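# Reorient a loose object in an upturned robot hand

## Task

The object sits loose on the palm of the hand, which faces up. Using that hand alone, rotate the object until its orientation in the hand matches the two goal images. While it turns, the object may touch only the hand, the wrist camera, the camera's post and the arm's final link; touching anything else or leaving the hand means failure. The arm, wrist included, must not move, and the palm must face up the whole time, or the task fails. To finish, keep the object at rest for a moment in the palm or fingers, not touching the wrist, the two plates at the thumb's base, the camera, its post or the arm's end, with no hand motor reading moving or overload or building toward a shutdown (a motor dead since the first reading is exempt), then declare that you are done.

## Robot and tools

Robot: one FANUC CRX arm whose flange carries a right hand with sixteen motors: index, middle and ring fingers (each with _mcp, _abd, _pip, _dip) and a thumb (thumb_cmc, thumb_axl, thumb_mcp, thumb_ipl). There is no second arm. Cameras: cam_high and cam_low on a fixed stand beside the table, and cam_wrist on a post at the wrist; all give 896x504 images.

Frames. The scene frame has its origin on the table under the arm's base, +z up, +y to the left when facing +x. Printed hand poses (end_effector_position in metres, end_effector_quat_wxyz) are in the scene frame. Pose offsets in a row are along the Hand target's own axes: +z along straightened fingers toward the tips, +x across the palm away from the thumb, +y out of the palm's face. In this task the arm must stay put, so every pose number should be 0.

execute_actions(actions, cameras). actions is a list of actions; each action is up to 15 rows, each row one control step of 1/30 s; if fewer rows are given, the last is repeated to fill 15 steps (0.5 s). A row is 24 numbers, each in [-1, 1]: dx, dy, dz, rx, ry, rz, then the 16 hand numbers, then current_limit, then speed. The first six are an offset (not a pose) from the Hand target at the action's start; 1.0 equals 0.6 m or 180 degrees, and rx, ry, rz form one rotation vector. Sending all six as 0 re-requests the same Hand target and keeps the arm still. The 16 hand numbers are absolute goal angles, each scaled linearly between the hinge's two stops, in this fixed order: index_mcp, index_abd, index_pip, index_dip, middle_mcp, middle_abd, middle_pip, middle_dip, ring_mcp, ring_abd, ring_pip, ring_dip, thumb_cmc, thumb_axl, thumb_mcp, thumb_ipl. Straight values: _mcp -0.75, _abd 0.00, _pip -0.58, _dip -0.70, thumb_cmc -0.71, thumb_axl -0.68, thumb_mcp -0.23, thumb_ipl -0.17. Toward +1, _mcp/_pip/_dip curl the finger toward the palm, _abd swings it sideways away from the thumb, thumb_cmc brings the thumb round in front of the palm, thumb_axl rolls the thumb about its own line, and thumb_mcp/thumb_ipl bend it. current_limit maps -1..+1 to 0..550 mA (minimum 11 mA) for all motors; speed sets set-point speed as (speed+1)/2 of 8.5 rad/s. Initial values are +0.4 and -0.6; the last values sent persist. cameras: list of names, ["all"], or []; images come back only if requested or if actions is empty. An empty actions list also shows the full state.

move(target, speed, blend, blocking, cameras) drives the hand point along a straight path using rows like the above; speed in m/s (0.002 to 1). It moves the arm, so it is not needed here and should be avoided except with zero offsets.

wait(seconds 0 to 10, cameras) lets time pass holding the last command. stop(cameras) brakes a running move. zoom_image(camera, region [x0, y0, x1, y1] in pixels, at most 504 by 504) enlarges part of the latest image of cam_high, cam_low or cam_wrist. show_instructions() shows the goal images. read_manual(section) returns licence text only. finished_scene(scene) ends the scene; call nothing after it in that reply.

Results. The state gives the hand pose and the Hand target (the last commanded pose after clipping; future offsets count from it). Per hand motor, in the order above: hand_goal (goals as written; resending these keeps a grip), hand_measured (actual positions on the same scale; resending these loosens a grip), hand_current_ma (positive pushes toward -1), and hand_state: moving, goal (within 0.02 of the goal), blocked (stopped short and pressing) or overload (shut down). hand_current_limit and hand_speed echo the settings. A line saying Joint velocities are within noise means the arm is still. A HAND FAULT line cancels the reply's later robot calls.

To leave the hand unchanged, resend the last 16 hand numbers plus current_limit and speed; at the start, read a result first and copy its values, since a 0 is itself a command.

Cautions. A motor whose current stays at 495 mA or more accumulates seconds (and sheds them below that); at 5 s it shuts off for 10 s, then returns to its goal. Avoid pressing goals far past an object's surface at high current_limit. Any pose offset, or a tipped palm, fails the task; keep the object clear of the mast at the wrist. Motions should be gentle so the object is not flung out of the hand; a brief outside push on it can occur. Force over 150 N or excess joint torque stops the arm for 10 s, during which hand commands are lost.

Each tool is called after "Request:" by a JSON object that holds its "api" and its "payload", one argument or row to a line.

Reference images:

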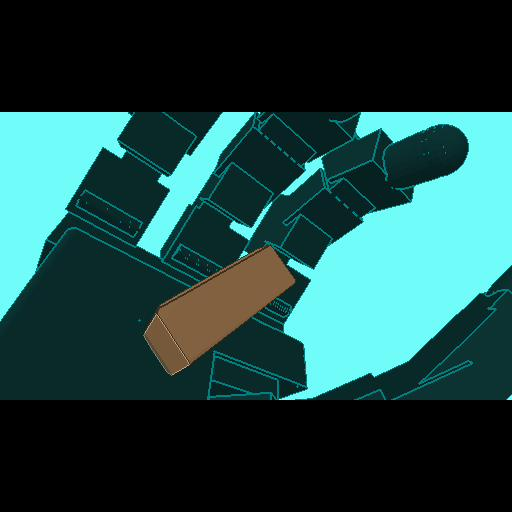

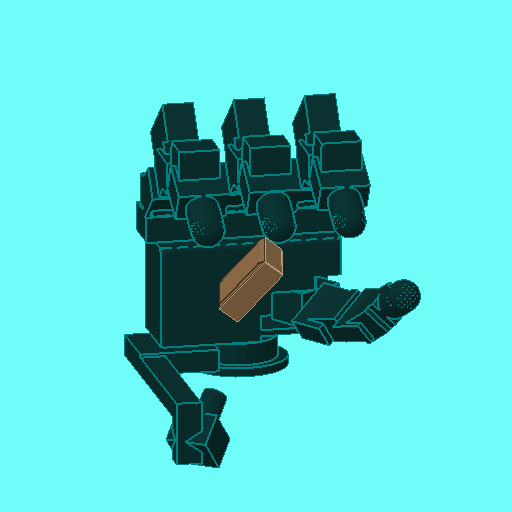

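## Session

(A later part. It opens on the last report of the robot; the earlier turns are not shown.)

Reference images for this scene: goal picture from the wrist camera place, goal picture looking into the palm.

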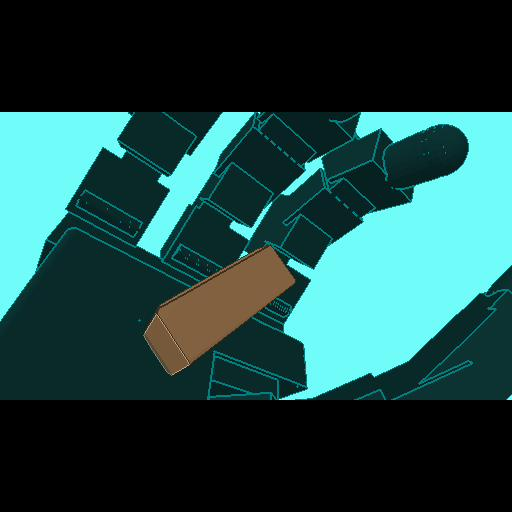

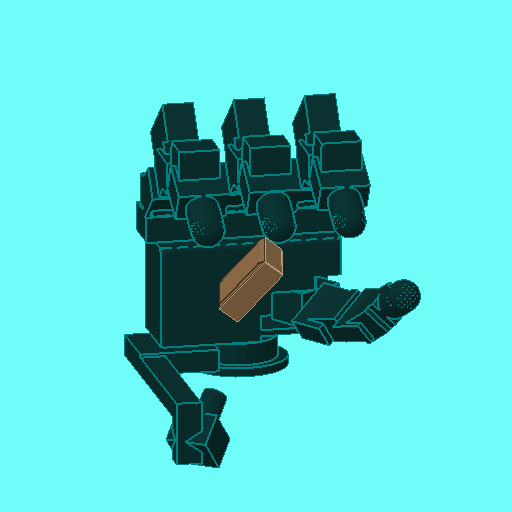

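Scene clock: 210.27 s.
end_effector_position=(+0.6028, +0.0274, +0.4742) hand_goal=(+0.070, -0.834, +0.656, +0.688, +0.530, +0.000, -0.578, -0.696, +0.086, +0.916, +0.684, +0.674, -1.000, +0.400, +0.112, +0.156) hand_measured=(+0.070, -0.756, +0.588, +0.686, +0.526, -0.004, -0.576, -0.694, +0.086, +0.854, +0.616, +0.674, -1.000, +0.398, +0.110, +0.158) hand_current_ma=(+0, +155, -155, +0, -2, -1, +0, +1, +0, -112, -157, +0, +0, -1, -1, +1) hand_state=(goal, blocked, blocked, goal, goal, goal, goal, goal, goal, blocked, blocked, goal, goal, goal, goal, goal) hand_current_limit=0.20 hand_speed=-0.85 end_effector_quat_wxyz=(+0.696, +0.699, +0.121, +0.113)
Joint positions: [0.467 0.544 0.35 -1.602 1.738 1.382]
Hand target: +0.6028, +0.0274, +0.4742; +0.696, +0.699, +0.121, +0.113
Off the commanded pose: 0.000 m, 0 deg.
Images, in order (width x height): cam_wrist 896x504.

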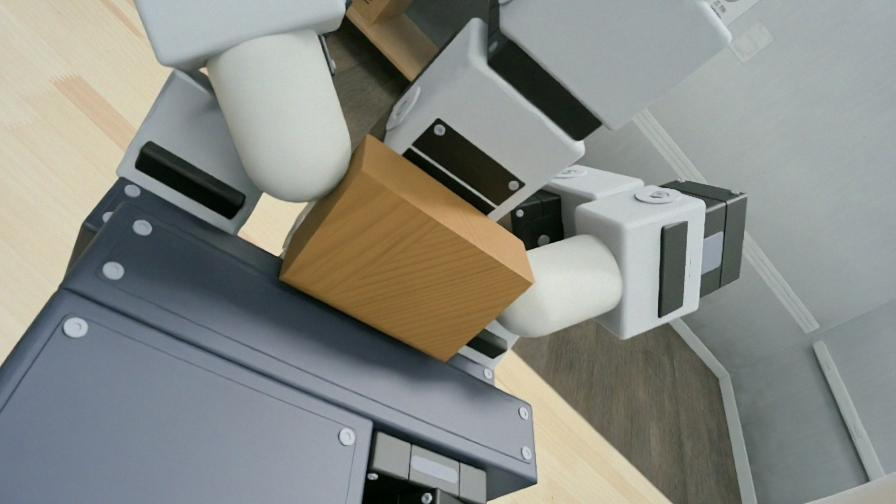

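Request:
{"api": "execute_actions", "payload": {
  "actions": [
    [[0,0,0,0,0,0,0.0247,-0.833,0.6832,0.558,0.53,0,-0.577,-0.696,0.0384,0.917,0.708,0.5435,-1,0.4,0.112,0.156,0.2,-0.85]],
    [[0,0,0,0,0,0,-0.0219,-0.833,0.708,0.429,0.53,0,-0.577,-0.696,-0.011,0.917,0.7314,0.4145,-1,0.4,0.112,0.156,0.2,-0.85]]
  ],
  "cameras": ["cam_wrist"]
}}

Scene clock: 214.67 s.
end_effector_position=(+0.6028, +0.0274, +0.4742) hand_goal=(-0.022, -0.834, +0.708, +0.428, +0.530, +0.000, -0.578, -0.696, -0.012, +0.916, +0.732, +0.414, -1.000, +0.400, +0.112, +0.156) hand_measured=(-0.022, -0.800, +0.616, +0.420, +0.526, -0.004, -0.576, -0.694, -0.012, +0.890, +0.638, +0.406, -1.000, +0.398, +0.110, +0.158) hand_current_ma=(+0, +44, -244, -5, -2, -1, +0, +1, +0, -31, -245, -7, +0, -1, -1, +1) hand_state=(goal, blocked, blocked, goal, goal, goal, goal, goal, goal, blocked, blocked, goal, goal, goal, goal, goal) hand_current_limit=0.20 hand_speed=-0.85 end_effector_quat_wxyz=(+0.696, +0.699, +0.121, +0.113)
Joint positions: [0.467 0.544 0.35 -1.602 1.738 1.382]
Hand target: +0.6028, +0.0274, +0.4742; +0.696, +0.699, +0.121, +0.113
Off the commanded pose: 0.000 m, 0 deg.
Images, in order (width x height): cam_wrist 896x504.

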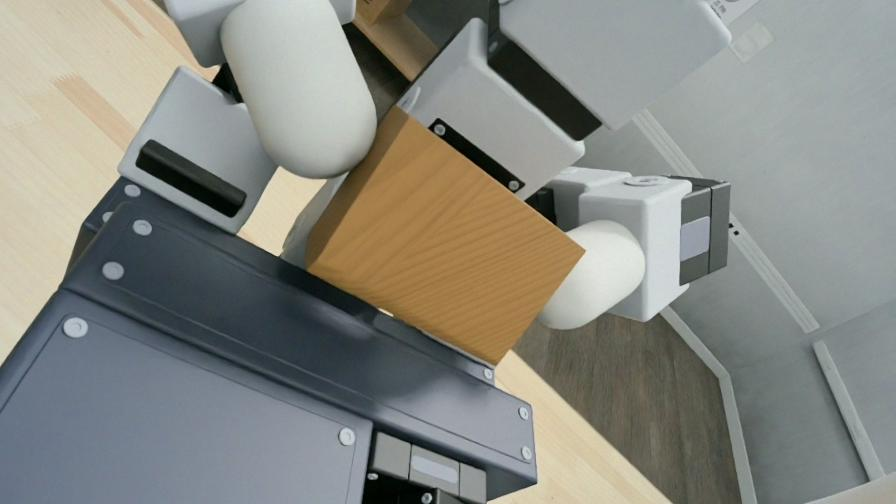

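Request:
{"api": "execute_actions", "payload": {
  "actions": [
    [[0,0,0,0,0,0,-0.0219,-0.933,0.708,0.429,0.205,0,-0.577,-0.696,-0.011,1.0,0.7314,0.4145,-1,0.4,0.112,0.156,0.2,-0.88]]
  ],
  "cameras": ["cam_wrist"]
}}

Scene clock: 218.17 s.
end_effector_position=(+0.6028, +0.0274, +0.4742) hand_goal=(-0.022, -0.934, +0.708, +0.428, +0.204, +0.000, -0.578, -0.696, -0.012, +1.000, +0.732, +0.414, -1.000, +0.400, +0.112, +0.156) hand_measured=(-0.022, -0.876, +0.616, +0.408, +0.202, -0.004, -0.576, -0.694, -0.012, +0.956, +0.638, +0.390, -1.000, +0.398, +0.110, +0.158) hand_current_ma=(+0, +99, -245, -24, -1, -1, +0, +1, +0, -66, -246, -32, +0, -1, -1, +1) hand_state=(goal, blocked, blocked, goal, goal, goal, goal, goal, goal, blocked, blocked, blocked, goal, goal, goal, goal) hand_current_limit=0.20 hand_speed=-0.88 end_effector_quat_wxyz=(+0.696, +0.699, +0.121, +0.113)
Joint positions: [0.467 0.544 0.35 -1.602 1.738 1.382]
Hand target: +0.6028, +0.0274, +0.4742; +0.696, +0.699, +0.121, +0.113
Off the commanded pose: 0.000 m, 0 deg.
Images, in order (width x height): cam_wrist 896x504.

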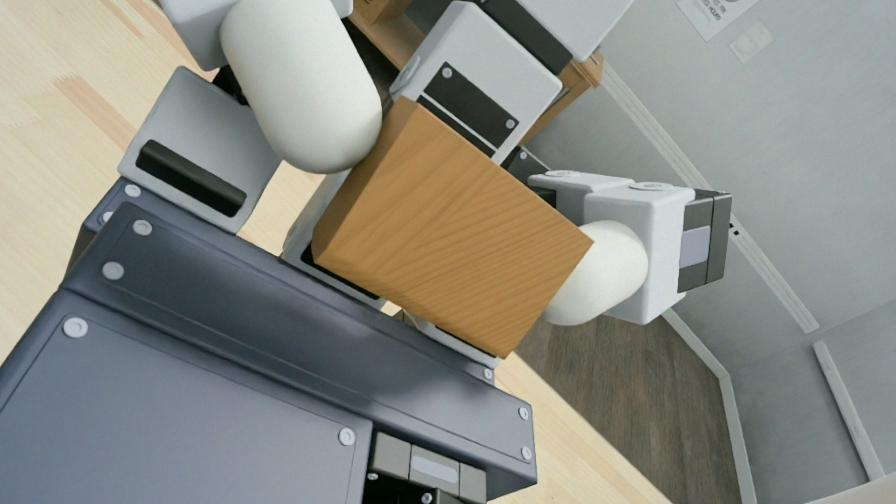

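Request:
{"api": "execute_actions", "payload": {
  "actions": [
    [[0,0,0,0,0,0,0.0781,-0.933,0.765,0.2754,0.205,0,-0.577,-0.696,0.0877,1.0,0.7854,0.2638,-1,0.4,0.112,0.156,0.2,-0.88]]
  ],
  "cameras": ["cam_wrist"]
}}

Request:
{"api": "execute_actions", "payload": {
  "actions": [
    [[0,0,0,0,0,0,0.1767,-0.933,0.8204,0.1159,0.205,0,-0.577,-0.696,0.1863,1.0,0.838,0.1072,-1,0.4,0.112,0.156,0.2,-0.88]]
  ],
  "cameras": ["cam_wrist"]
}}

Scene clock: 219.80 s.
end_effector_position=(+0.6028, +0.0274, +0.4742) hand_goal=(+0.078, -0.934, +0.764, +0.276, +0.204, +0.000, -0.578, -0.696, +0.088, +1.000, +0.786, +0.264, -1.000, +0.400, +0.112, +0.156) hand_measured=(+0.070, -0.908, +0.636, +0.262, +0.202, -0.004, -0.576, -0.694, +0.082, +0.978, +0.678, +0.250, -1.000, +0.398, +0.110, +0.158) hand_current_ma=(-6, +29, -330, -14, -1, -1, +0, +1, -5, -22, -302, -15, +0, -1, -1, +1) hand_state=(goal, blocked, blocked, goal, goal, goal, goal, goal, goal, blocked, blocked, goal, goal, goal, goal, goal) hand_current_limit=0.20 hand_speed=-0.88 end_effector_quat_wxyz=(+0.696, +0.699, +0.121, +0.113)
Joint positions: [0.467 0.544 0.35 -1.602 1.738 1.382]
Hand target: +0.6028, +0.0274, +0.4742; +0.696, +0.699, +0.121, +0.113
Off the commanded pose: 0.000 m, 0 deg.
Images, in order (width x height): cam_wrist 896x504.

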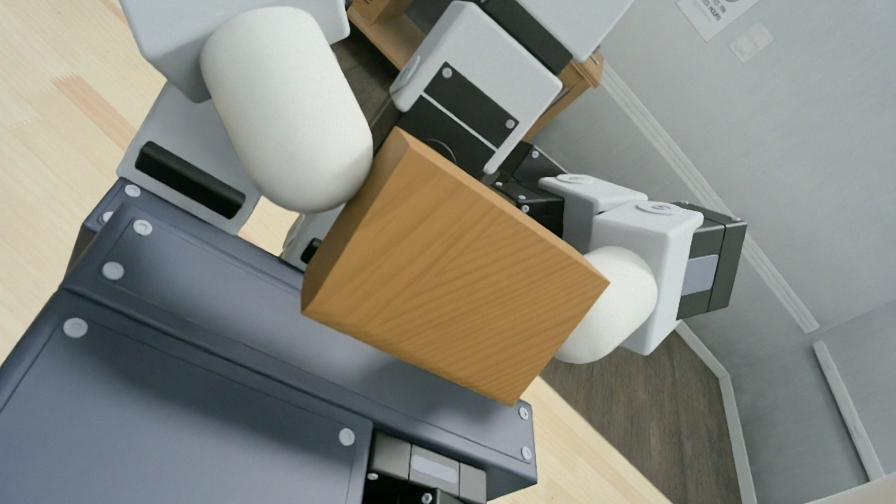

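Scene clock: 220.50 s.
end_effector_position=(+0.6028, +0.0274, +0.4742) hand_goal=(+0.176, -0.934, +0.820, +0.116, +0.204, +0.000, -0.578, -0.696, +0.186, +1.000, +0.838, +0.108, -1.000, +0.400, +0.112, +0.156) hand_measured=(+0.172, -0.918, +0.678, +0.100, +0.202, -0.004, -0.576, -0.694, +0.182, +0.980, +0.756, +0.096, -1.000, +0.398, +0.110, +0.158) hand_current_ma=(-3, +16, -330, -19, -1, -1, +0, +1, -2, -20, -201, -13, +0, -1, -1, +1) hand_state=(goal, goal, blocked, goal, goal, goal, goal, goal, goal, goal, blocked, goal, goal, goal, goal, goal) hand_current_limit=0.20 hand_speed=-0.88 end_effector_quat_wxyz=(+0.696, +0.699, +0.121, +0.113)
Joint positions: [0.467 0.544 0.35 -1.602 1.738 1.382]
Hand target: +0.6028, +0.0274, +0.4742; +0.696, +0.699, +0.121, +0.113
Off the commanded pose: 0.000 m, 0 deg.
Images, in order (width x height): cam_wrist 896x504.

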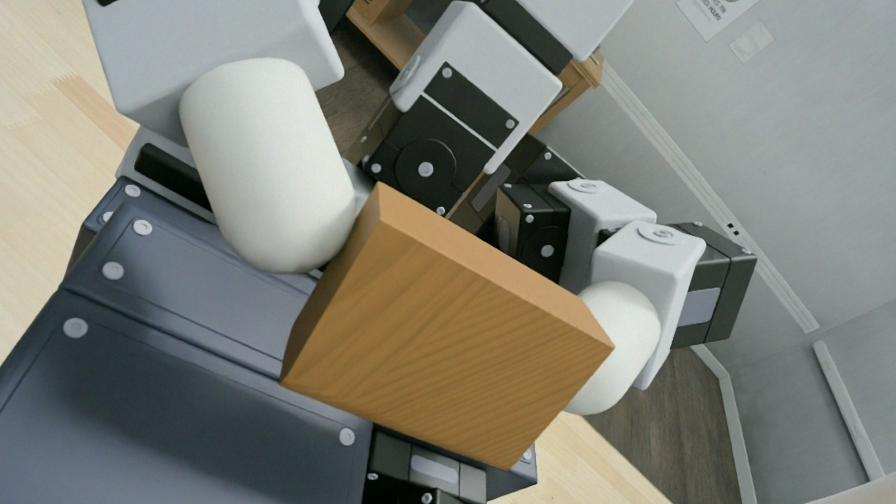

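Request:
{"api": "zoom_image", "payload": {
  "camera": "cam_wrist",
  "region": [250, 150, 650, 500]
}}

Scaled by 1.260 from the camera's 896x504 image, which has a finer 1280x720 frame.

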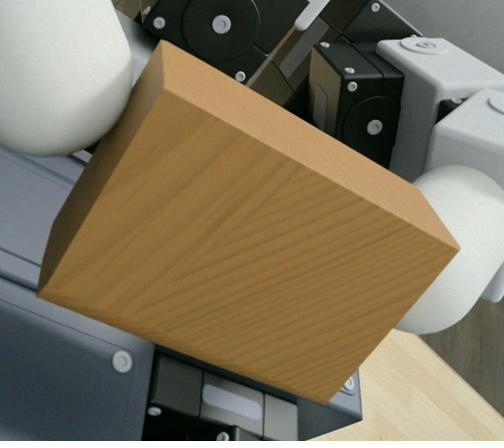

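Request:
{"api": "execute_actions", "payload": {
  "actions": [
    [[0,0,0,0,0,0,0.1753,-0.833,0.8438,0.129,0.205,0,-0.577,-0.696,0.1781,0.9,0.8891,0.0826,-1,0.4,0.112,0.156,0.2,-0.88]]
  ],
  "cameras": ["cam_wrist"]
}}

Request:
{"api": "execute_actions", "payload": {
  "actions": [
    [[0,0,0,0,0,0,0.1753,-0.733,0.8686,0.1406,0.205,0,-0.577,-0.696,0.1712,0.8,0.9416,0.058,-1,0.4,0.112,0.156,0.2,-0.88]]
  ],
  "cameras": ["cam_wrist"]
}}

Scene clock: 226.50 s.
end_effector_position=(+0.6028, +0.0274, +0.4742) hand_goal=(+0.176, -0.834, +0.844, +0.128, +0.204, +0.000, -0.578, -0.696, +0.178, +0.900, +0.890, +0.082, -1.000, +0.400, +0.112, +0.156) hand_measured=(+0.172, -0.828, +0.680, +0.100, +0.202, -0.004, -0.576, -0.694, +0.180, +0.890, +0.800, +0.068, -1.000, +0.398, +0.110, +0.158) hand_current_ma=(-3, +4, -330, -43, -1, -1, +0, +1, +1, -7, -231, -15, +0, -1, -1, +1) hand_state=(goal, goal, blocked, blocked, goal, goal, goal, goal, goal, goal, blocked, goal, goal, goal, goal, goal) hand_current_limit=0.20 hand_speed=-0.88 end_effector_quat_wxyz=(+0.696, +0.699, +0.121, +0.113)
Joint positions: [0.467 0.544 0.35 -1.602 1.738 1.382]
Hand target: +0.6028, +0.0274, +0.4742; +0.696, +0.699, +0.121, +0.113
Off the commanded pose: 0.000 m, 0 deg.
Images, in order (width x height): cam_wrist 896x504.

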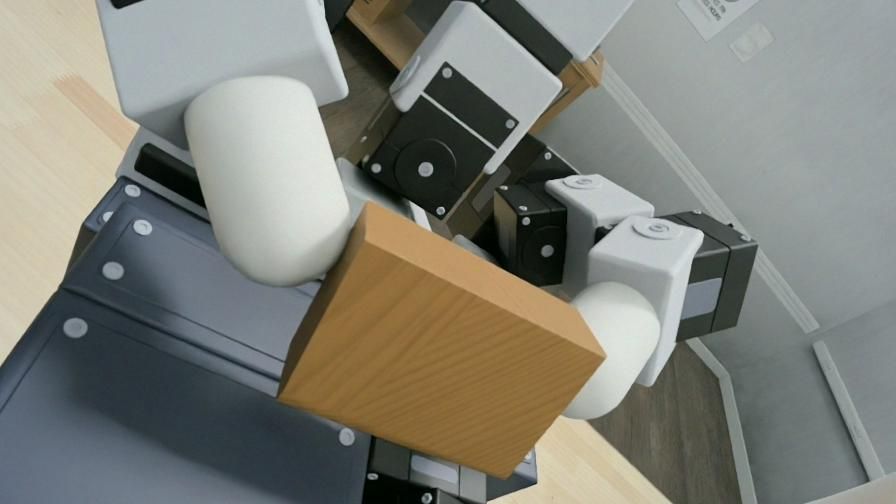

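Scene clock: 227.20 s.
end_effector_position=(+0.6028, +0.0274, +0.4742) hand_goal=(+0.176, -0.734, +0.868, +0.140, +0.204, +0.000, -0.578, -0.696, +0.172, +0.800, +0.942, +0.058, -1.000, +0.400, +0.112, +0.156) hand_measured=(+0.172, -0.724, +0.680, +0.100, +0.202, -0.004, -0.576, -0.694, +0.176, +0.782, +0.870, +0.046, -1.000, +0.398, +0.110, +0.158) hand_current_ma=(-3, +6, -330, -72, -1, -1, +0, +1, +2, -16, -169, -11, +0, -1, -1, +1) hand_state=(goal, goal, blocked, blocked, goal, goal, goal, goal, goal, goal, blocked, goal, goal, goal, goal, goal) hand_current_limit=0.20 hand_speed=-0.88 end_effector_quat_wxyz=(+0.696, +0.699, +0.121, +0.113)
Joint positions: [0.467 0.544 0.35 -1.602 1.738 1.382]
Hand target: +0.6028, +0.0274, +0.4742; +0.696, +0.699, +0.121, +0.113
Off the commanded pose: 0.000 m, 0 deg.
Images, in order (width x height): cam_wrist 896x504.

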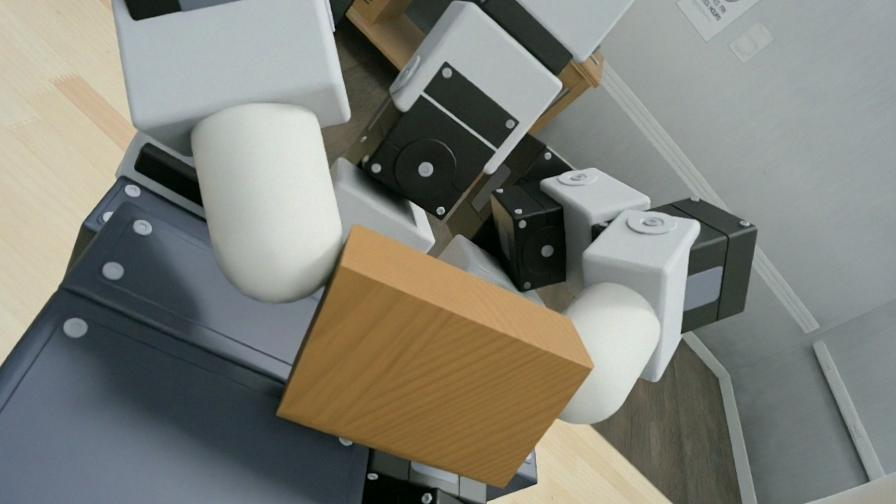

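Request:
{"api": "execute_actions", "payload": {
  "actions": [
    [[0,0,0,0,0,0,0.1753,-0.633,0.892,0.1536,0.205,0,-0.577,-0.696,0.1712,0.75,0.92,0.058,-1,0.4,0.112,0.156,0.4,-0.88]]
  ],
  "cameras": ["cam_wrist"]
}}

Scene clock: 228.53 s.
end_effector_position=(+0.6028, +0.0274, +0.4742) hand_goal=(+0.176, -0.634, +0.892, +0.154, +0.204, +0.000, -0.578, -0.696, +0.172, +0.750, +0.920, +0.058, -1.000, +0.400, +0.112, +0.156) hand_measured=(+0.172, -0.616, +0.724, +0.110, +0.202, -0.004, -0.576, -0.694, +0.176, +0.726, +0.870, +0.046, -1.000, +0.398, +0.110, +0.158) hand_current_ma=(-3, +18, -385, -83, -1, -1, +0, +1, +2, -27, -98, -11, +0, -1, -1, +1) hand_state=(goal, goal, blocked, blocked, goal, goal, goal, goal, goal, blocked, blocked, goal, goal, goal, goal, goal) hand_current_limit=0.40 hand_speed=-0.88 end_effector_quat_wxyz=(+0.696, +0.699, +0.121, +0.113)
Joint positions: [0.467 0.544 0.35 -1.602 1.738 1.382]
Hand target: +0.6028, +0.0274, +0.4742; +0.696, +0.699, +0.121, +0.113
Off the commanded pose: 0.000 m, 0 deg.
Images, in order (width x height): cam_wrist 896x504.

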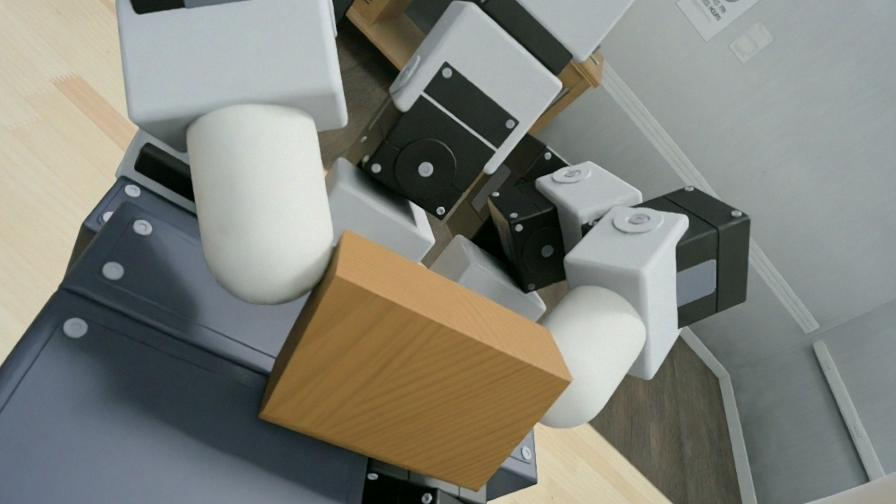

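Request:
{"api": "zoom_image", "payload": {
  "camera": "cam_wrist",
  "region": [240, 200, 600, 500]
}}

Scaled by 1.400 from the camera's 896x504 image, which has a finer 1280x720 frame.

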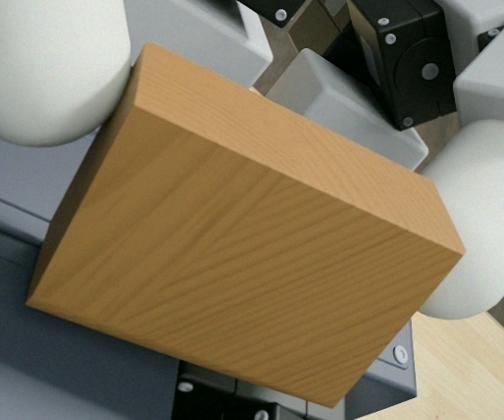

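Request:
{"api": "execute_actions", "payload": {
  "actions": [
    [[0,0,0,0,0,0,0.1753,-0.633,0.892,0.1536,-0.041,0,0.6526,0.4826,0.1712,0.75,0.92,0.058,-1,0.4,0.112,0.156,0.4,-0.75]],
    [[0,0,0,0,0,0,0.1753,-0.633,0.892,0.1536,-0.041,0,0.6526,0.4826,0.1712,0.75,0.92,0.058,-1,0.4,0.112,0.156,0.4,-0.75]],
    [[0,0,0,0,0,0,0.1753,-0.633,0.892,0.1536,-0.041,0,0.6526,0.4826,0.1712,0.75,0.92,0.058,-1,0.4,0.112,0.156,0.4,-0.75]]
  ],
  "cameras": ["cam_wrist"]
}}

Scene clock: 232.07 s.
end_effector_position=(+0.6028, +0.0274, +0.4742) hand_goal=(+0.176, -0.634, +0.892, +0.154, -0.042, +0.000, +0.652, +0.482, +0.172, +0.750, +0.920, +0.058, -1.000, +0.400, +0.112, +0.156) hand_measured=(+0.172, -0.616, +0.724, +0.110, -0.046, -0.004, +0.652, +0.480, +0.176, +0.726, +0.870, +0.046, -1.000, +0.398, +0.110, +0.158) hand_current_ma=(-3, +18, -385, -83, -2, -1, +0, -1, +2, -27, -98, -11, +0, -1, -1, +1) hand_state=(goal, goal, blocked, blocked, goal, goal, goal, goal, goal, blocked, blocked, goal, goal, goal, goal, goal) hand_current_limit=0.40 hand_speed=-0.75 end_effector_quat_wxyz=(+0.696, +0.699, +0.121, +0.113)
Joint positions: [0.467 0.544 0.35 -1.602 1.738 1.382]
Hand target: +0.6028, +0.0274, +0.4742; +0.696, +0.699, +0.121, +0.113
Off the commanded pose: 0.000 m, 0 deg.
Images, in order (width x height): cam_wrist 896x504.

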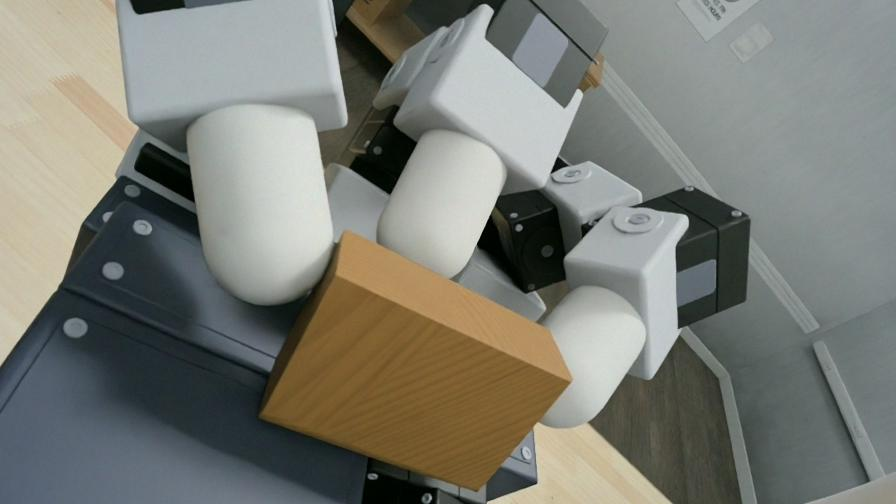

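Request:
{"api": "execute_actions", "payload": {
  "actions": [
    [[0,0,0,0,0,0,0.1753,-0.633,0.892,0.1536,0.055,0,0.6526,0.4826,0.1712,0.75,0.92,0.058,-1,0.4,0.112,0.156,0.4,-0.88]],
    [[0,0,0,0,0,0,0.1753,-0.633,0.892,0.1536,0.055,0,0.6526,0.4826,0.1712,0.75,0.92,0.058,-0.143,0.521,0.112,0.481,0.4,-0.65]],
    [[0,0,0,0,0,0,0.1753,-0.633,0.892,0.1536,0.055,0,0.6526,0.4826,0.1712,0.75,0.92,0.058,-0.143,0.521,0.112,0.481,0.4,-0.65]]
  ],
  "cameras": ["cam_wrist"]
}}

Scene clock: 234.93 s.
end_effector_position=(+0.6028, +0.0274, +0.4742) hand_goal=(+0.176, -0.634, +0.892, +0.154, +0.054, +0.000, +0.652, +0.482, +0.172, +0.750, +0.920, +0.058, -0.144, +0.520, +0.112, +0.480) hand_measured=(+0.172, -0.616, +0.724, +0.110, +0.046, -0.004, +0.652, +0.480, +0.176, +0.726, +0.870, +0.046, -0.154, +0.518, +0.110, +0.478) hand_current_ma=(-3, +18, -385, -83, -7, -1, +0, -1, +2, -27, -98, -11, -9, -1, -1, -1) hand_state=(goal, goal, blocked, blocked, goal, goal, goal, goal, goal, blocked, blocked, goal, goal, goal, goal, goal) hand_current_limit=0.40 hand_speed=-0.65 end_effector_quat_wxyz=(+0.696, +0.699, +0.121, +0.113)
Joint positions: [0.467 0.544 0.35 -1.602 1.738 1.382]
Hand target: +0.6028, +0.0274, +0.4742; +0.696, +0.699, +0.121, +0.113
Off the commanded pose: 0.000 m, 0 deg.
Images, in order (width x height): cam_wrist 896x504.

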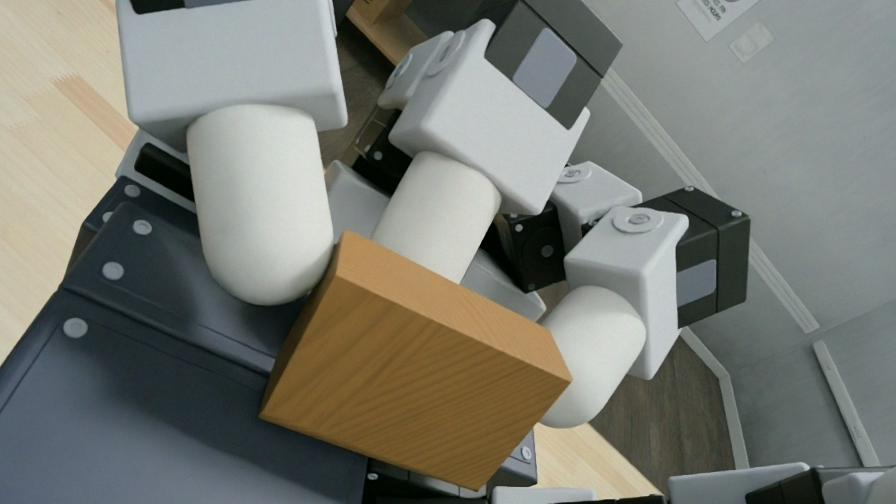

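Request:
{"api": "execute_actions", "payload": {
  "actions": [
    [[0,0,0,0,0,0,0.1753,-0.633,0.892,0.1536,0.055,0,0.6526,0.4826,0.1712,0.75,0.92,0.058,-0.143,0.521,0.449,0.9135,0.4,-0.75]],
    [[0,0,0,0,0,0,0.1753,-0.633,0.892,0.1536,0.055,0,0.6526,0.4826,0.1712,0.75,0.92,0.058,-0.143,0.521,0.449,0.9135,0.4,-0.75]]
  ],
  "cameras": ["cam_wrist"]
}}

Scene clock: 236.37 s.
end_effector_position=(+0.6028, +0.0274, +0.4742) hand_goal=(+0.176, -0.634, +0.892, +0.154, +0.054, +0.000, +0.652, +0.482, +0.172, +0.750, +0.920, +0.058, -0.144, +0.520, +0.448, +0.914) hand_measured=(+0.172, -0.616, +0.724, +0.110, +0.046, -0.004, +0.652, +0.480, +0.176, +0.726, +0.870, +0.046, -0.148, +0.518, +0.448, +0.912) hand_current_ma=(-3, +18, -385, -83, -7, -1, +0, -1, +2, -27, -98, -11, -3, -1, +0, -1) hand_state=(goal, goal, blocked, blocked, goal, goal, goal, goal, goal, blocked, blocked, goal, goal, goal, goal, goal) hand_current_limit=0.40 hand_speed=-0.75 end_effector_quat_wxyz=(+0.696, +0.699, +0.121, +0.113)
Joint positions: [0.467 0.544 0.35 -1.602 1.738 1.382]
Hand target: +0.6028, +0.0274, +0.4742; +0.696, +0.699, +0.121, +0.113
Off the commanded pose: 0.000 m, 0 deg.
Images, in order (width x height): cam_wrist 896x504.

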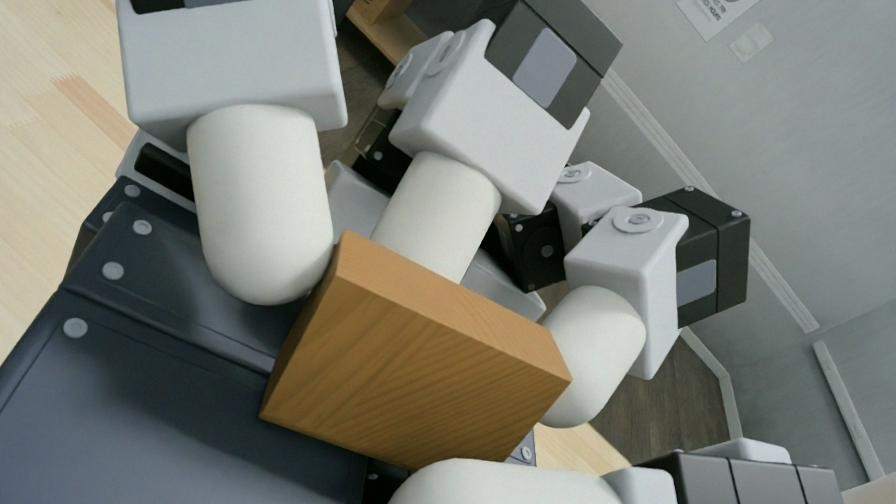

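Request:
{"api": "execute_actions", "payload": {
  "actions": [
    [[0,0,0,0,0,0,0.1753,-0.633,0.892,0.1536,0.055,0,0.6526,0.4826,0.1712,0.75,0.92,0.058,-0.143,0.4012,0.5169,0.9568,0.4,-0.85]],
    [[0,0,0,0,0,0,0.1753,-0.633,0.892,0.1536,0.055,0,0.6526,0.4826,0.1712,0.75,0.92,0.058,-0.143,0.3533,0.5169,0.9568,0.4,-0.88]]
  ],
  "cameras": ["cam_wrist"]
}}

Scene clock: 237.93 s.
end_effector_position=(+0.6028, +0.0274, +0.4742) hand_goal=(+0.176, -0.634, +0.892, +0.154, +0.054, +0.000, +0.652, +0.482, +0.172, +0.750, +0.920, +0.058, -0.144, +0.354, +0.516, +0.956) hand_measured=(+0.170, -0.616, +0.724, +0.112, +0.046, -0.004, +0.652, +0.480, +0.174, +0.726, +0.870, +0.046, -0.148, +0.364, +0.516, +0.956) hand_current_ma=(-4, +18, -385, -79, -7, -1, +0, -1, +1, -27, -98, -11, -2, +14, +0, +0) hand_state=(goal, goal, blocked, blocked, goal, goal, goal, goal, goal, blocked, blocked, goal, goal, goal, goal, goal) hand_current_limit=0.40 hand_speed=-0.88 end_effector_quat_wxyz=(+0.696, +0.699, +0.121, +0.113)
Joint positions: [0.467 0.544 0.35 -1.602 1.738 1.382]
Hand target: +0.6028, +0.0274, +0.4742; +0.696, +0.699, +0.121, +0.113
Off the commanded pose: 0.000 m, 0 deg.
Images, in order (width x height): cam_wrist 896x504.

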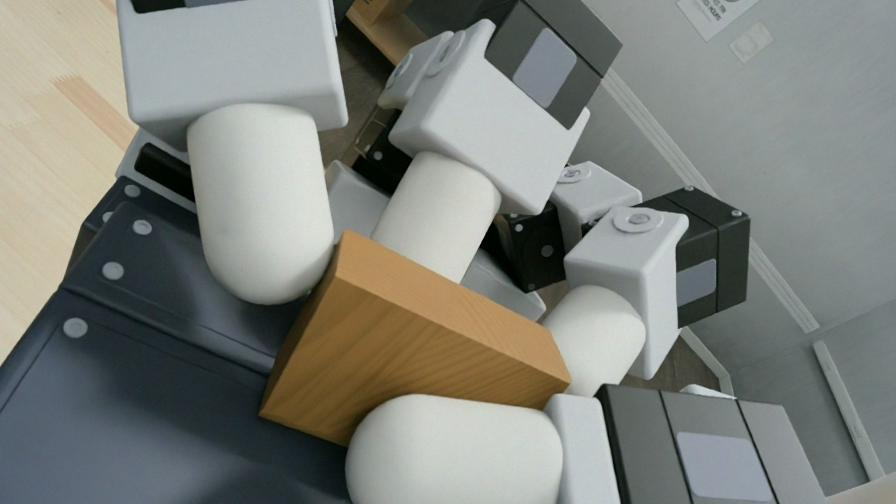

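Request:
{"api": "execute_actions", "payload": {
  "actions": [
    [[0,0,0,0,0,0,0.1753,-0.633,0.892,0.1536,0.151,0,0.6526,0.4826,0.1712,0.75,0.92,0.058,-0.143,0.2934,0.5169,0.9568,0.4,-0.9]]
  ],
  "cameras": ["cam_wrist"]
}}

Scene clock: 239.17 s.
end_effector_position=(+0.6028, +0.0274, +0.4742) hand_goal=(+0.176, -0.634, +0.892, +0.154, +0.150, +0.000, +0.652, +0.482, +0.172, +0.750, +0.920, +0.058, -0.144, +0.294, +0.516, +0.956) hand_measured=(+0.162, -0.614, +0.724, +0.120, +0.118, -0.004, +0.652, +0.484, +0.166, +0.724, +0.870, +0.046, -0.146, +0.344, +0.520, +0.958) hand_current_ma=(-18, +22, -385, -55, -53, -1, +0, +1, -5, -31, -98, -11, +0, +128, +2, +1) hand_state=(goal, blocked, blocked, blocked, blocked, goal, goal, goal, goal, blocked, blocked, goal, goal, blocked, goal, goal) hand_current_limit=0.40 hand_speed=-0.90 end_effector_quat_wxyz=(+0.696, +0.699, +0.121, +0.113)
Joint positions: [0.467 0.544 0.35 -1.602 1.738 1.382]
Hand target: +0.6028, +0.0274, +0.4742; +0.696, +0.699, +0.121, +0.113
Off the commanded pose: 0.000 m, 0 deg.
Images, in order (width x height): cam_wrist 896x504.

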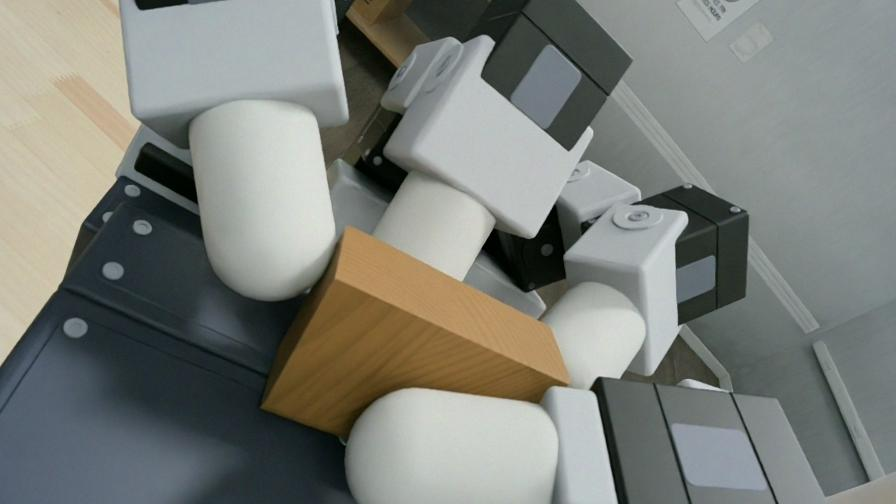

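Request:
{"api": "execute_actions", "payload": {
  "actions": [
    [[0,0,0,0,0,0,0.1753,-0.6,0.71,0.1536,0.151,0,0.6526,0.4826,0.1712,0.7,0.865,0.058,-0.143,0.2934,0.5169,0.9568,0.4,-0.9]],
    [[0,0,0,0,0,0,0.1753,-0.3,0.71,0.1536,0.151,0,0.6526,0.4826,0.1712,0.4,0.865,0.058,-0.143,0.2934,0.5169,0.9568,0.4,-0.9]]
  ],
  "cameras": ["cam_wrist"]
}}

Scene clock: 241.03 s.
end_effector_position=(+0.6028, +0.0274, +0.4742) hand_goal=(+0.176, -0.300, +0.710, +0.154, +0.150, +0.000, +0.652, +0.482, +0.172, +0.400, +0.864, +0.058, -0.144, +0.294, +0.516, +0.956) hand_measured=(+0.170, -0.304, +0.710, +0.152, +0.124, -0.002, +0.654, +0.494, +0.166, +0.404, +0.864, +0.056, -0.144, +0.334, +0.524, +0.962) hand_current_ma=(-5, -2, +0, -1, -41, -1, +1, +12, -5, +2, +0, -1, +0, +96, +8, +7) hand_state=(goal, goal, goal, goal, blocked, goal, goal, goal, goal, goal, goal, goal, goal, blocked, goal, goal) hand_current_limit=0.40 hand_speed=-0.90 end_effector_quat_wxyz=(+0.696, +0.699, +0.121, +0.113)
Joint positions: [0.467 0.544 0.35 -1.602 1.738 1.382]
Hand target: +0.6028, +0.0274, +0.4742; +0.696, +0.699, +0.121, +0.113
Off the commanded pose: 0.000 m, 0 deg.
Images, in order (width x height): cam_wrist 896x504.

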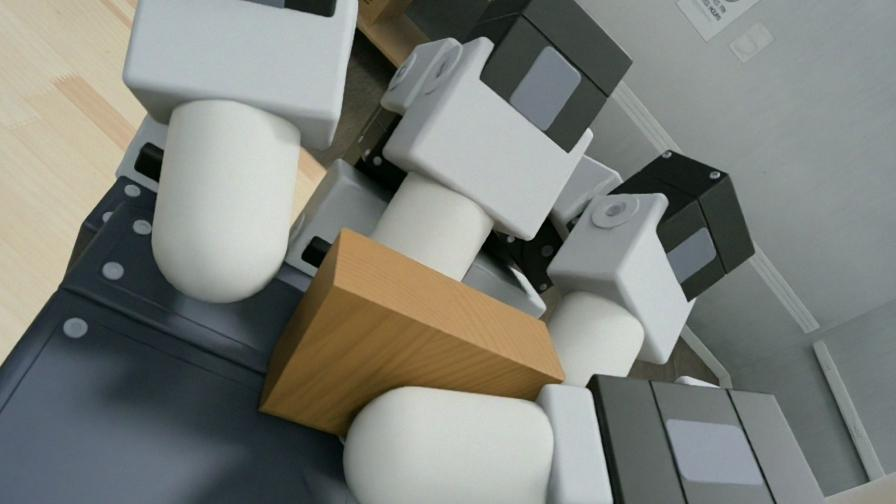

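Request:
{"api": "execute_actions", "payload": {
  "actions": [
    [[0,0,0,0,0,0,0.1753,-0.3,0.71,0.1536,0.151,0,0.6526,0.4826,-0.0685,0.4,0.8686,0.3623,-0.143,0.2934,0.5169,0.9568,0.4,-0.8]],
    [[0,0,0,0,0,0,0.1753,-0.3,0.71,0.1536,0.151,0,0.6526,0.4826,-0.0685,0.4,0.8686,0.3623,-0.143,0.2934,0.5169,0.9568,0.4,-0.8]],
    [[0,0,0,0,0,0,0.1753,-0.3,0.71,0.1536,0.151,0,0.6526,0.4826,-0.0151,0.833,0.8686,0.3609,-0.143,0.2934,0.5169,0.9568,0.4,-0.85]],
    [[0,0,0,0,0,0,0.1753,-0.3,0.71,0.1536,0.151,0,0.6526,0.4826,-0.0151,0.833,0.8686,0.3609,-0.143,0.2934,0.5169,0.9568,0.4,-0.85]]
  ],
  "cameras": ["cam_wrist"]
}}

Scene clock: 244.63 s.
end_effector_position=(+0.6028, +0.0274, +0.4742) hand_goal=(+0.176, -0.300, +0.710, +0.154, +0.150, +0.000, +0.652, +0.482, -0.016, +0.832, +0.868, +0.360, -0.144, +0.294, +0.516, +0.956) hand_measured=(+0.170, -0.304, +0.710, +0.152, +0.124, -0.002, +0.654, +0.494, -0.026, +0.830, +0.868, +0.360, -0.144, +0.334, +0.524, +0.962) hand_current_ma=(-5, -2, +0, -1, -41, -1, +1, +12, -10, -1, +0, +0, +0, +96, +8, +7) hand_state=(goal, goal, goal, goal, blocked, goal, goal, goal, goal, goal, goal, goal, goal, blocked, goal, goal) hand_current_limit=0.40 hand_speed=-0.85 end_effector_quat_wxyz=(+0.696, +0.699, +0.121, +0.113)
Joint positions: [0.467 0.544 0.35 -1.602 1.738 1.382]
Hand target: +0.6028, +0.0274, +0.4742; +0.696, +0.699, +0.121, +0.113
Off the commanded pose: 0.000 m, 0 deg.
Images, in order (width x height): cam_wrist 896x504.

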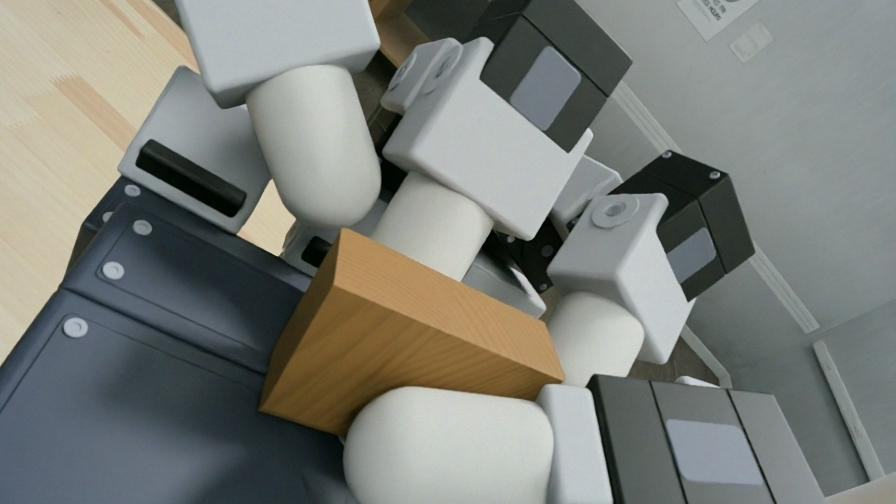

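Request:
{"api": "execute_actions", "payload": {
  "actions": [
    [[0,0,0,0,0,0,0.1753,-0.3,0.71,0.1536,0.151,0,0.6526,0.4826,0.0438,1,0.9226,0.3333,-0.143,0.2934,0.5169,0.9568,0.4,-0.85]],
    [[0,0,0,0,0,0,0.1753,-0.3,0.71,0.1536,0.151,0,0.6526,0.4826,0.0705,1,0.938,0.15,-0.143,0.2934,0.5169,0.9568,0.4,-0.88]]
  ],
  "cameras": ["cam_wrist"]
}}

Scene clock: 246.07 s.
end_effector_position=(+0.6028, +0.0274, +0.4742) hand_goal=(+0.176, -0.300, +0.710, +0.154, +0.150, +0.000, +0.652, +0.482, +0.070, +1.000, +0.938, +0.150, -0.144, +0.294, +0.516, +0.956) hand_measured=(+0.170, -0.304, +0.710, +0.152, +0.122, +0.018, +0.628, +0.476, +0.032, +0.948, +0.940, +0.260, -0.154, +0.338, +0.520, +0.968) hand_current_ma=(-5, -2, +0, -1, -43, +18, -35, -5, -70, -83, +1, +316, -9, +107, +5, +18) hand_state=(goal, goal, goal, goal, blocked, goal, blocked, goal, blocked, blocked, goal, blocked, goal, blocked, goal, goal) hand_current_limit=0.40 hand_speed=-0.88 end_effector_quat_wxyz=(+0.696, +0.699, +0.121, +0.113)
Joint positions: [0.467 0.544 0.35 -1.602 1.738 1.382]
Hand target: +0.6028, +0.0274, +0.4742; +0.696, +0.699, +0.121, +0.113
Off the commanded pose: 0.000 m, 0 deg.
Images, in order (width x height): cam_wrist 896x504.

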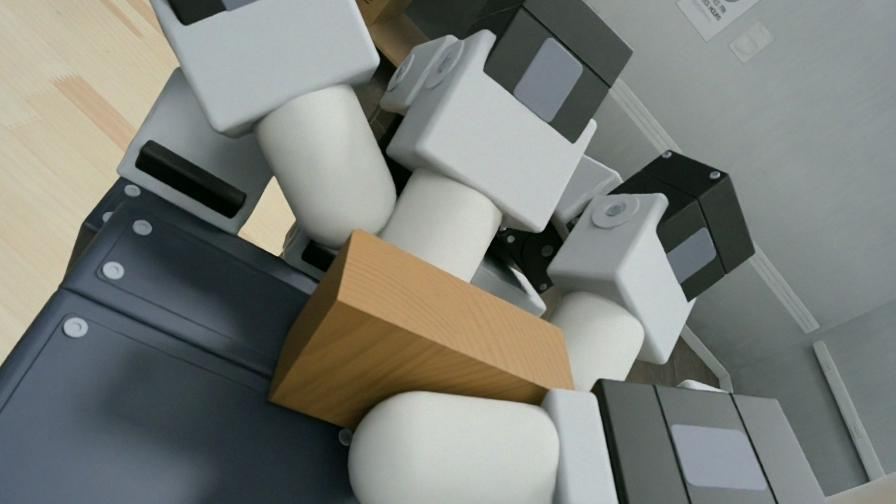

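Request:
{"api": "execute_actions", "payload": {
  "actions": [
    [[0,0,0,0,0,0,0.1753,-0.3,0.71,0.1536,0.151,0,0.6526,0.4826,-0.0151,0.833,0.8686,0.3609,-0.143,0.2934,0.5169,0.9568,0.4,-0.85]],
    [[0,0,0,0,0,0,0.1753,-0.3,0.71,0.1536,0.151,0,0.6526,0.4826,0.08,0.833,0.878,0.25,-0.143,0.2934,0.5169,0.9568,0.4,-0.88]]
  ],
  "cameras": ["cam_wrist"]
}}

Request:
{"api": "execute_actions", "payload": {
  "actions": [
    [[0,0,0,0,0,0,0.1753,-0.3,0.71,0.1536,0.151,0,0.6526,0.4826,0.1575,0.833,0.8861,0.1725,-0.143,0.2934,0.5169,0.9568,0.4,-0.88]]
  ],
  "cameras": ["cam_wrist"]
}}

Scene clock: 249.77 s.
end_effector_position=(+0.6028, +0.0274, +0.4742) hand_goal=(+0.176, -0.300, +0.710, +0.154, +0.150, +0.000, +0.652, +0.482, +0.080, +0.832, +0.878, +0.250, -0.144, +0.294, +0.516, +0.956) hand_measured=(+0.170, -0.304, +0.710, +0.152, +0.122, +0.000, +0.654, +0.494, +0.072, +0.836, +0.878, +0.254, -0.152, +0.332, +0.520, +0.968) hand_current_ma=(-5, -2, +0, -1, -47, +0, +0, +11, -7, +2, +0, +2, -6, +86, +5, +18) hand_state=(goal, goal, goal, goal, blocked, goal, goal, goal, goal, goal, goal, goal, goal, blocked, goal, goal) hand_current_limit=0.40 hand_speed=-0.88 end_effector_quat_wxyz=(+0.696, +0.699, +0.121, +0.113)
Joint positions: [0.467 0.544 0.35 -1.602 1.738 1.382]
Hand target: +0.6028, +0.0274, +0.4742; +0.696, +0.699, +0.121, +0.113
Off the commanded pose: 0.000 m, 0 deg.
Images, in order (width x height): cam_wrist 896x504.

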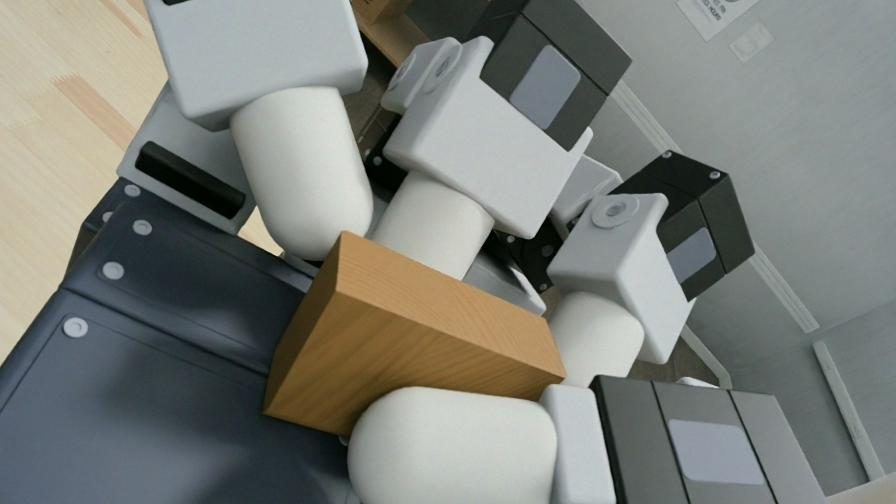

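Scene clock: 250.47 s.
end_effector_position=(+0.6028, +0.0274, +0.4742) hand_goal=(+0.176, -0.300, +0.710, +0.154, +0.150, +0.000, +0.652, +0.482, +0.158, +0.832, +0.886, +0.172, -0.144, +0.294, +0.516, +0.956) hand_measured=(+0.170, -0.304, +0.710, +0.152, +0.122, -0.002, +0.654, +0.494, +0.132, +0.836, +0.886, +0.184, -0.152, +0.328, +0.520, +0.968) hand_current_ma=(-5, -2, +0, -1, -47, +0, +0, +11, -42, +2, +0, +11, -6, +74, +5, +18) hand_state=(goal, goal, goal, goal, blocked, goal, goal, goal, blocked, goal, goal, goal, goal, blocked, goal, goal) hand_current_limit=0.40 hand_speed=-0.88 end_effector_quat_wxyz=(+0.696, +0.699, +0.121, +0.113)
Joint positions: [0.467 0.544 0.35 -1.602 1.738 1.382]
Hand target: +0.6028, +0.0274, +0.4742; +0.696, +0.699, +0.121, +0.113
Off the commanded pose: 0.000 m, 0 deg.
Images, in order (width x height): cam_wrist 896x504.

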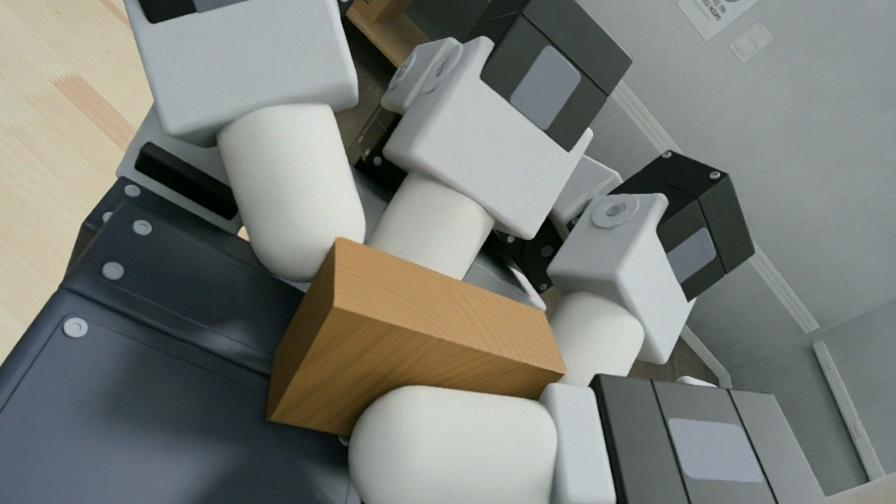

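Request:
{"api": "execute_actions", "payload": {
  "actions": [
    [[0,0,0,0,0,0,0.1753,-0.3,0.71,0.1536,0.151,0,0.6526,0.4826,0.25,0.833,0.9,0.06,-0.143,0.2934,0.5169,0.9568,0.4,-0.88]]
  ],
  "cameras": ["cam_wrist"]
}}

Request:
{"api": "execute_actions", "payload": {
  "actions": [
    [[0,0,0,0,0,0,0.1753,-0.3,0.71,0.1536,0.151,0,0.6526,0.4826,0.33,0.833,0.92,0.0,-0.143,0.2934,0.5169,0.9568,0.4,-0.88]]
  ],
  "cameras": ["cam_wrist"]
}}

Scene clock: 251.50 s.
end_effector_position=(+0.6028, +0.0274, +0.4742) hand_goal=(+0.176, -0.300, +0.710, +0.154, +0.150, +0.000, +0.652, +0.482, +0.250, +0.832, +0.900, +0.060, -0.144, +0.294, +0.516, +0.956) hand_measured=(+0.170, -0.304, +0.710, +0.152, +0.126, -0.008, +0.656, +0.494, +0.188, +0.836, +0.900, +0.088, -0.166, +0.328, +0.516, +0.978) hand_current_ma=(-5, -2, +0, -1, -37, -5, +2, +11, -148, +2, +0, +40, -30, +72, +0, +44) hand_state=(goal, goal, goal, goal, blocked, goal, goal, goal, blocked, goal, goal, blocked, blocked, blocked, goal, blocked) hand_current_limit=0.40 hand_speed=-0.88 end_effector_quat_wxyz=(+0.696, +0.699, +0.121, +0.113)
Joint positions: [0.467 0.544 0.35 -1.602 1.738 1.382]
Hand target: +0.6028, +0.0274, +0.4742; +0.696, +0.699, +0.121, +0.113
Off the commanded pose: 0.000 m, 0 deg.
Images, in order (width x height): cam_wrist 896x504.

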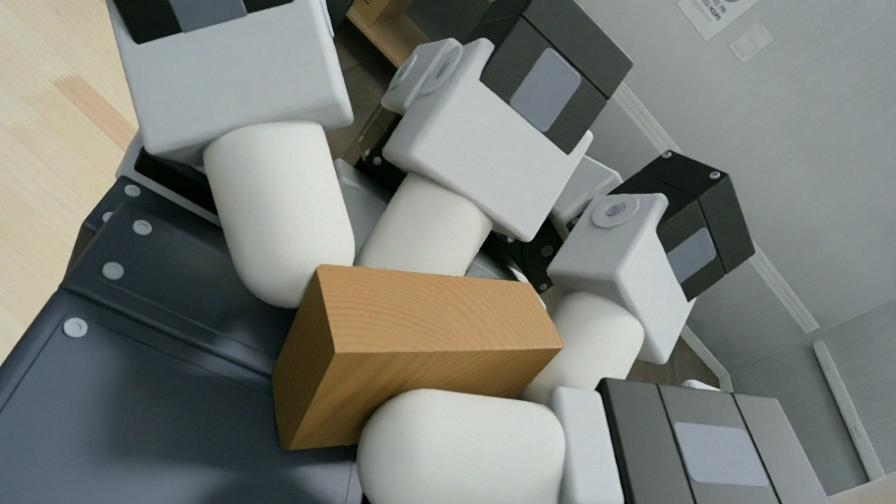

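Scene clock: 252.20 s.
end_effector_position=(+0.6028, +0.0274, +0.4742) hand_goal=(+0.176, -0.300, +0.710, +0.154, +0.150, +0.000, +0.652, +0.482, +0.330, +0.832, +0.920, +0.000, -0.144, +0.294, +0.516, +0.956) hand_measured=(+0.170, -0.304, +0.710, +0.152, +0.126, -0.012, +0.658, +0.494, +0.236, +0.836, +0.918, +0.034, -0.180, +0.334, +0.512, +0.986) hand_current_ma=(-5, -2, +0, -1, -37, -9, +5, +12, -273, +2, -1, +56, -61, +91, -4, +74) hand_state=(goal, goal, goal, goal, blocked, goal, goal, goal, blocked, goal, goal, blocked, blocked, blocked, goal, blocked) hand_current_limit=0.40 hand_speed=-0.88 end_effector_quat_wxyz=(+0.696, +0.699, +0.121, +0.113)
Joint positions: [0.467 0.544 0.35 -1.602 1.738 1.382]
Hand target: +0.6028, +0.0274, +0.4742; +0.696, +0.699, +0.121, +0.113
Off the commanded pose: 0.000 m, 0 deg.
Images, in order (width x height): cam_wrist 896x504.

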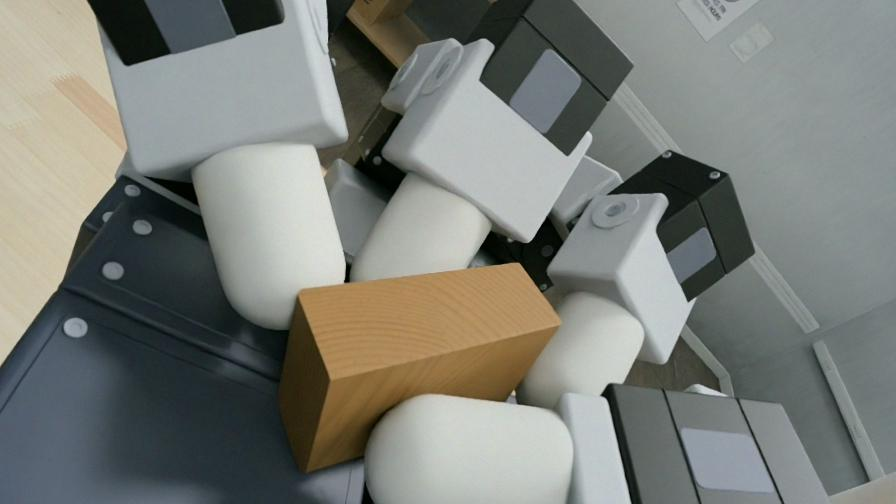

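Request:
{"api": "zoom_image", "payload": {
  "camera": "cam_wrist",
  "region": [250, 230, 600, 500]
}}

Scaled by 1.440 from the camera's 896x504 image, which has a finer 1280x720 frame.

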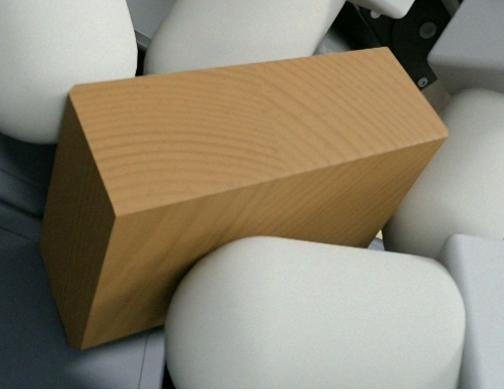

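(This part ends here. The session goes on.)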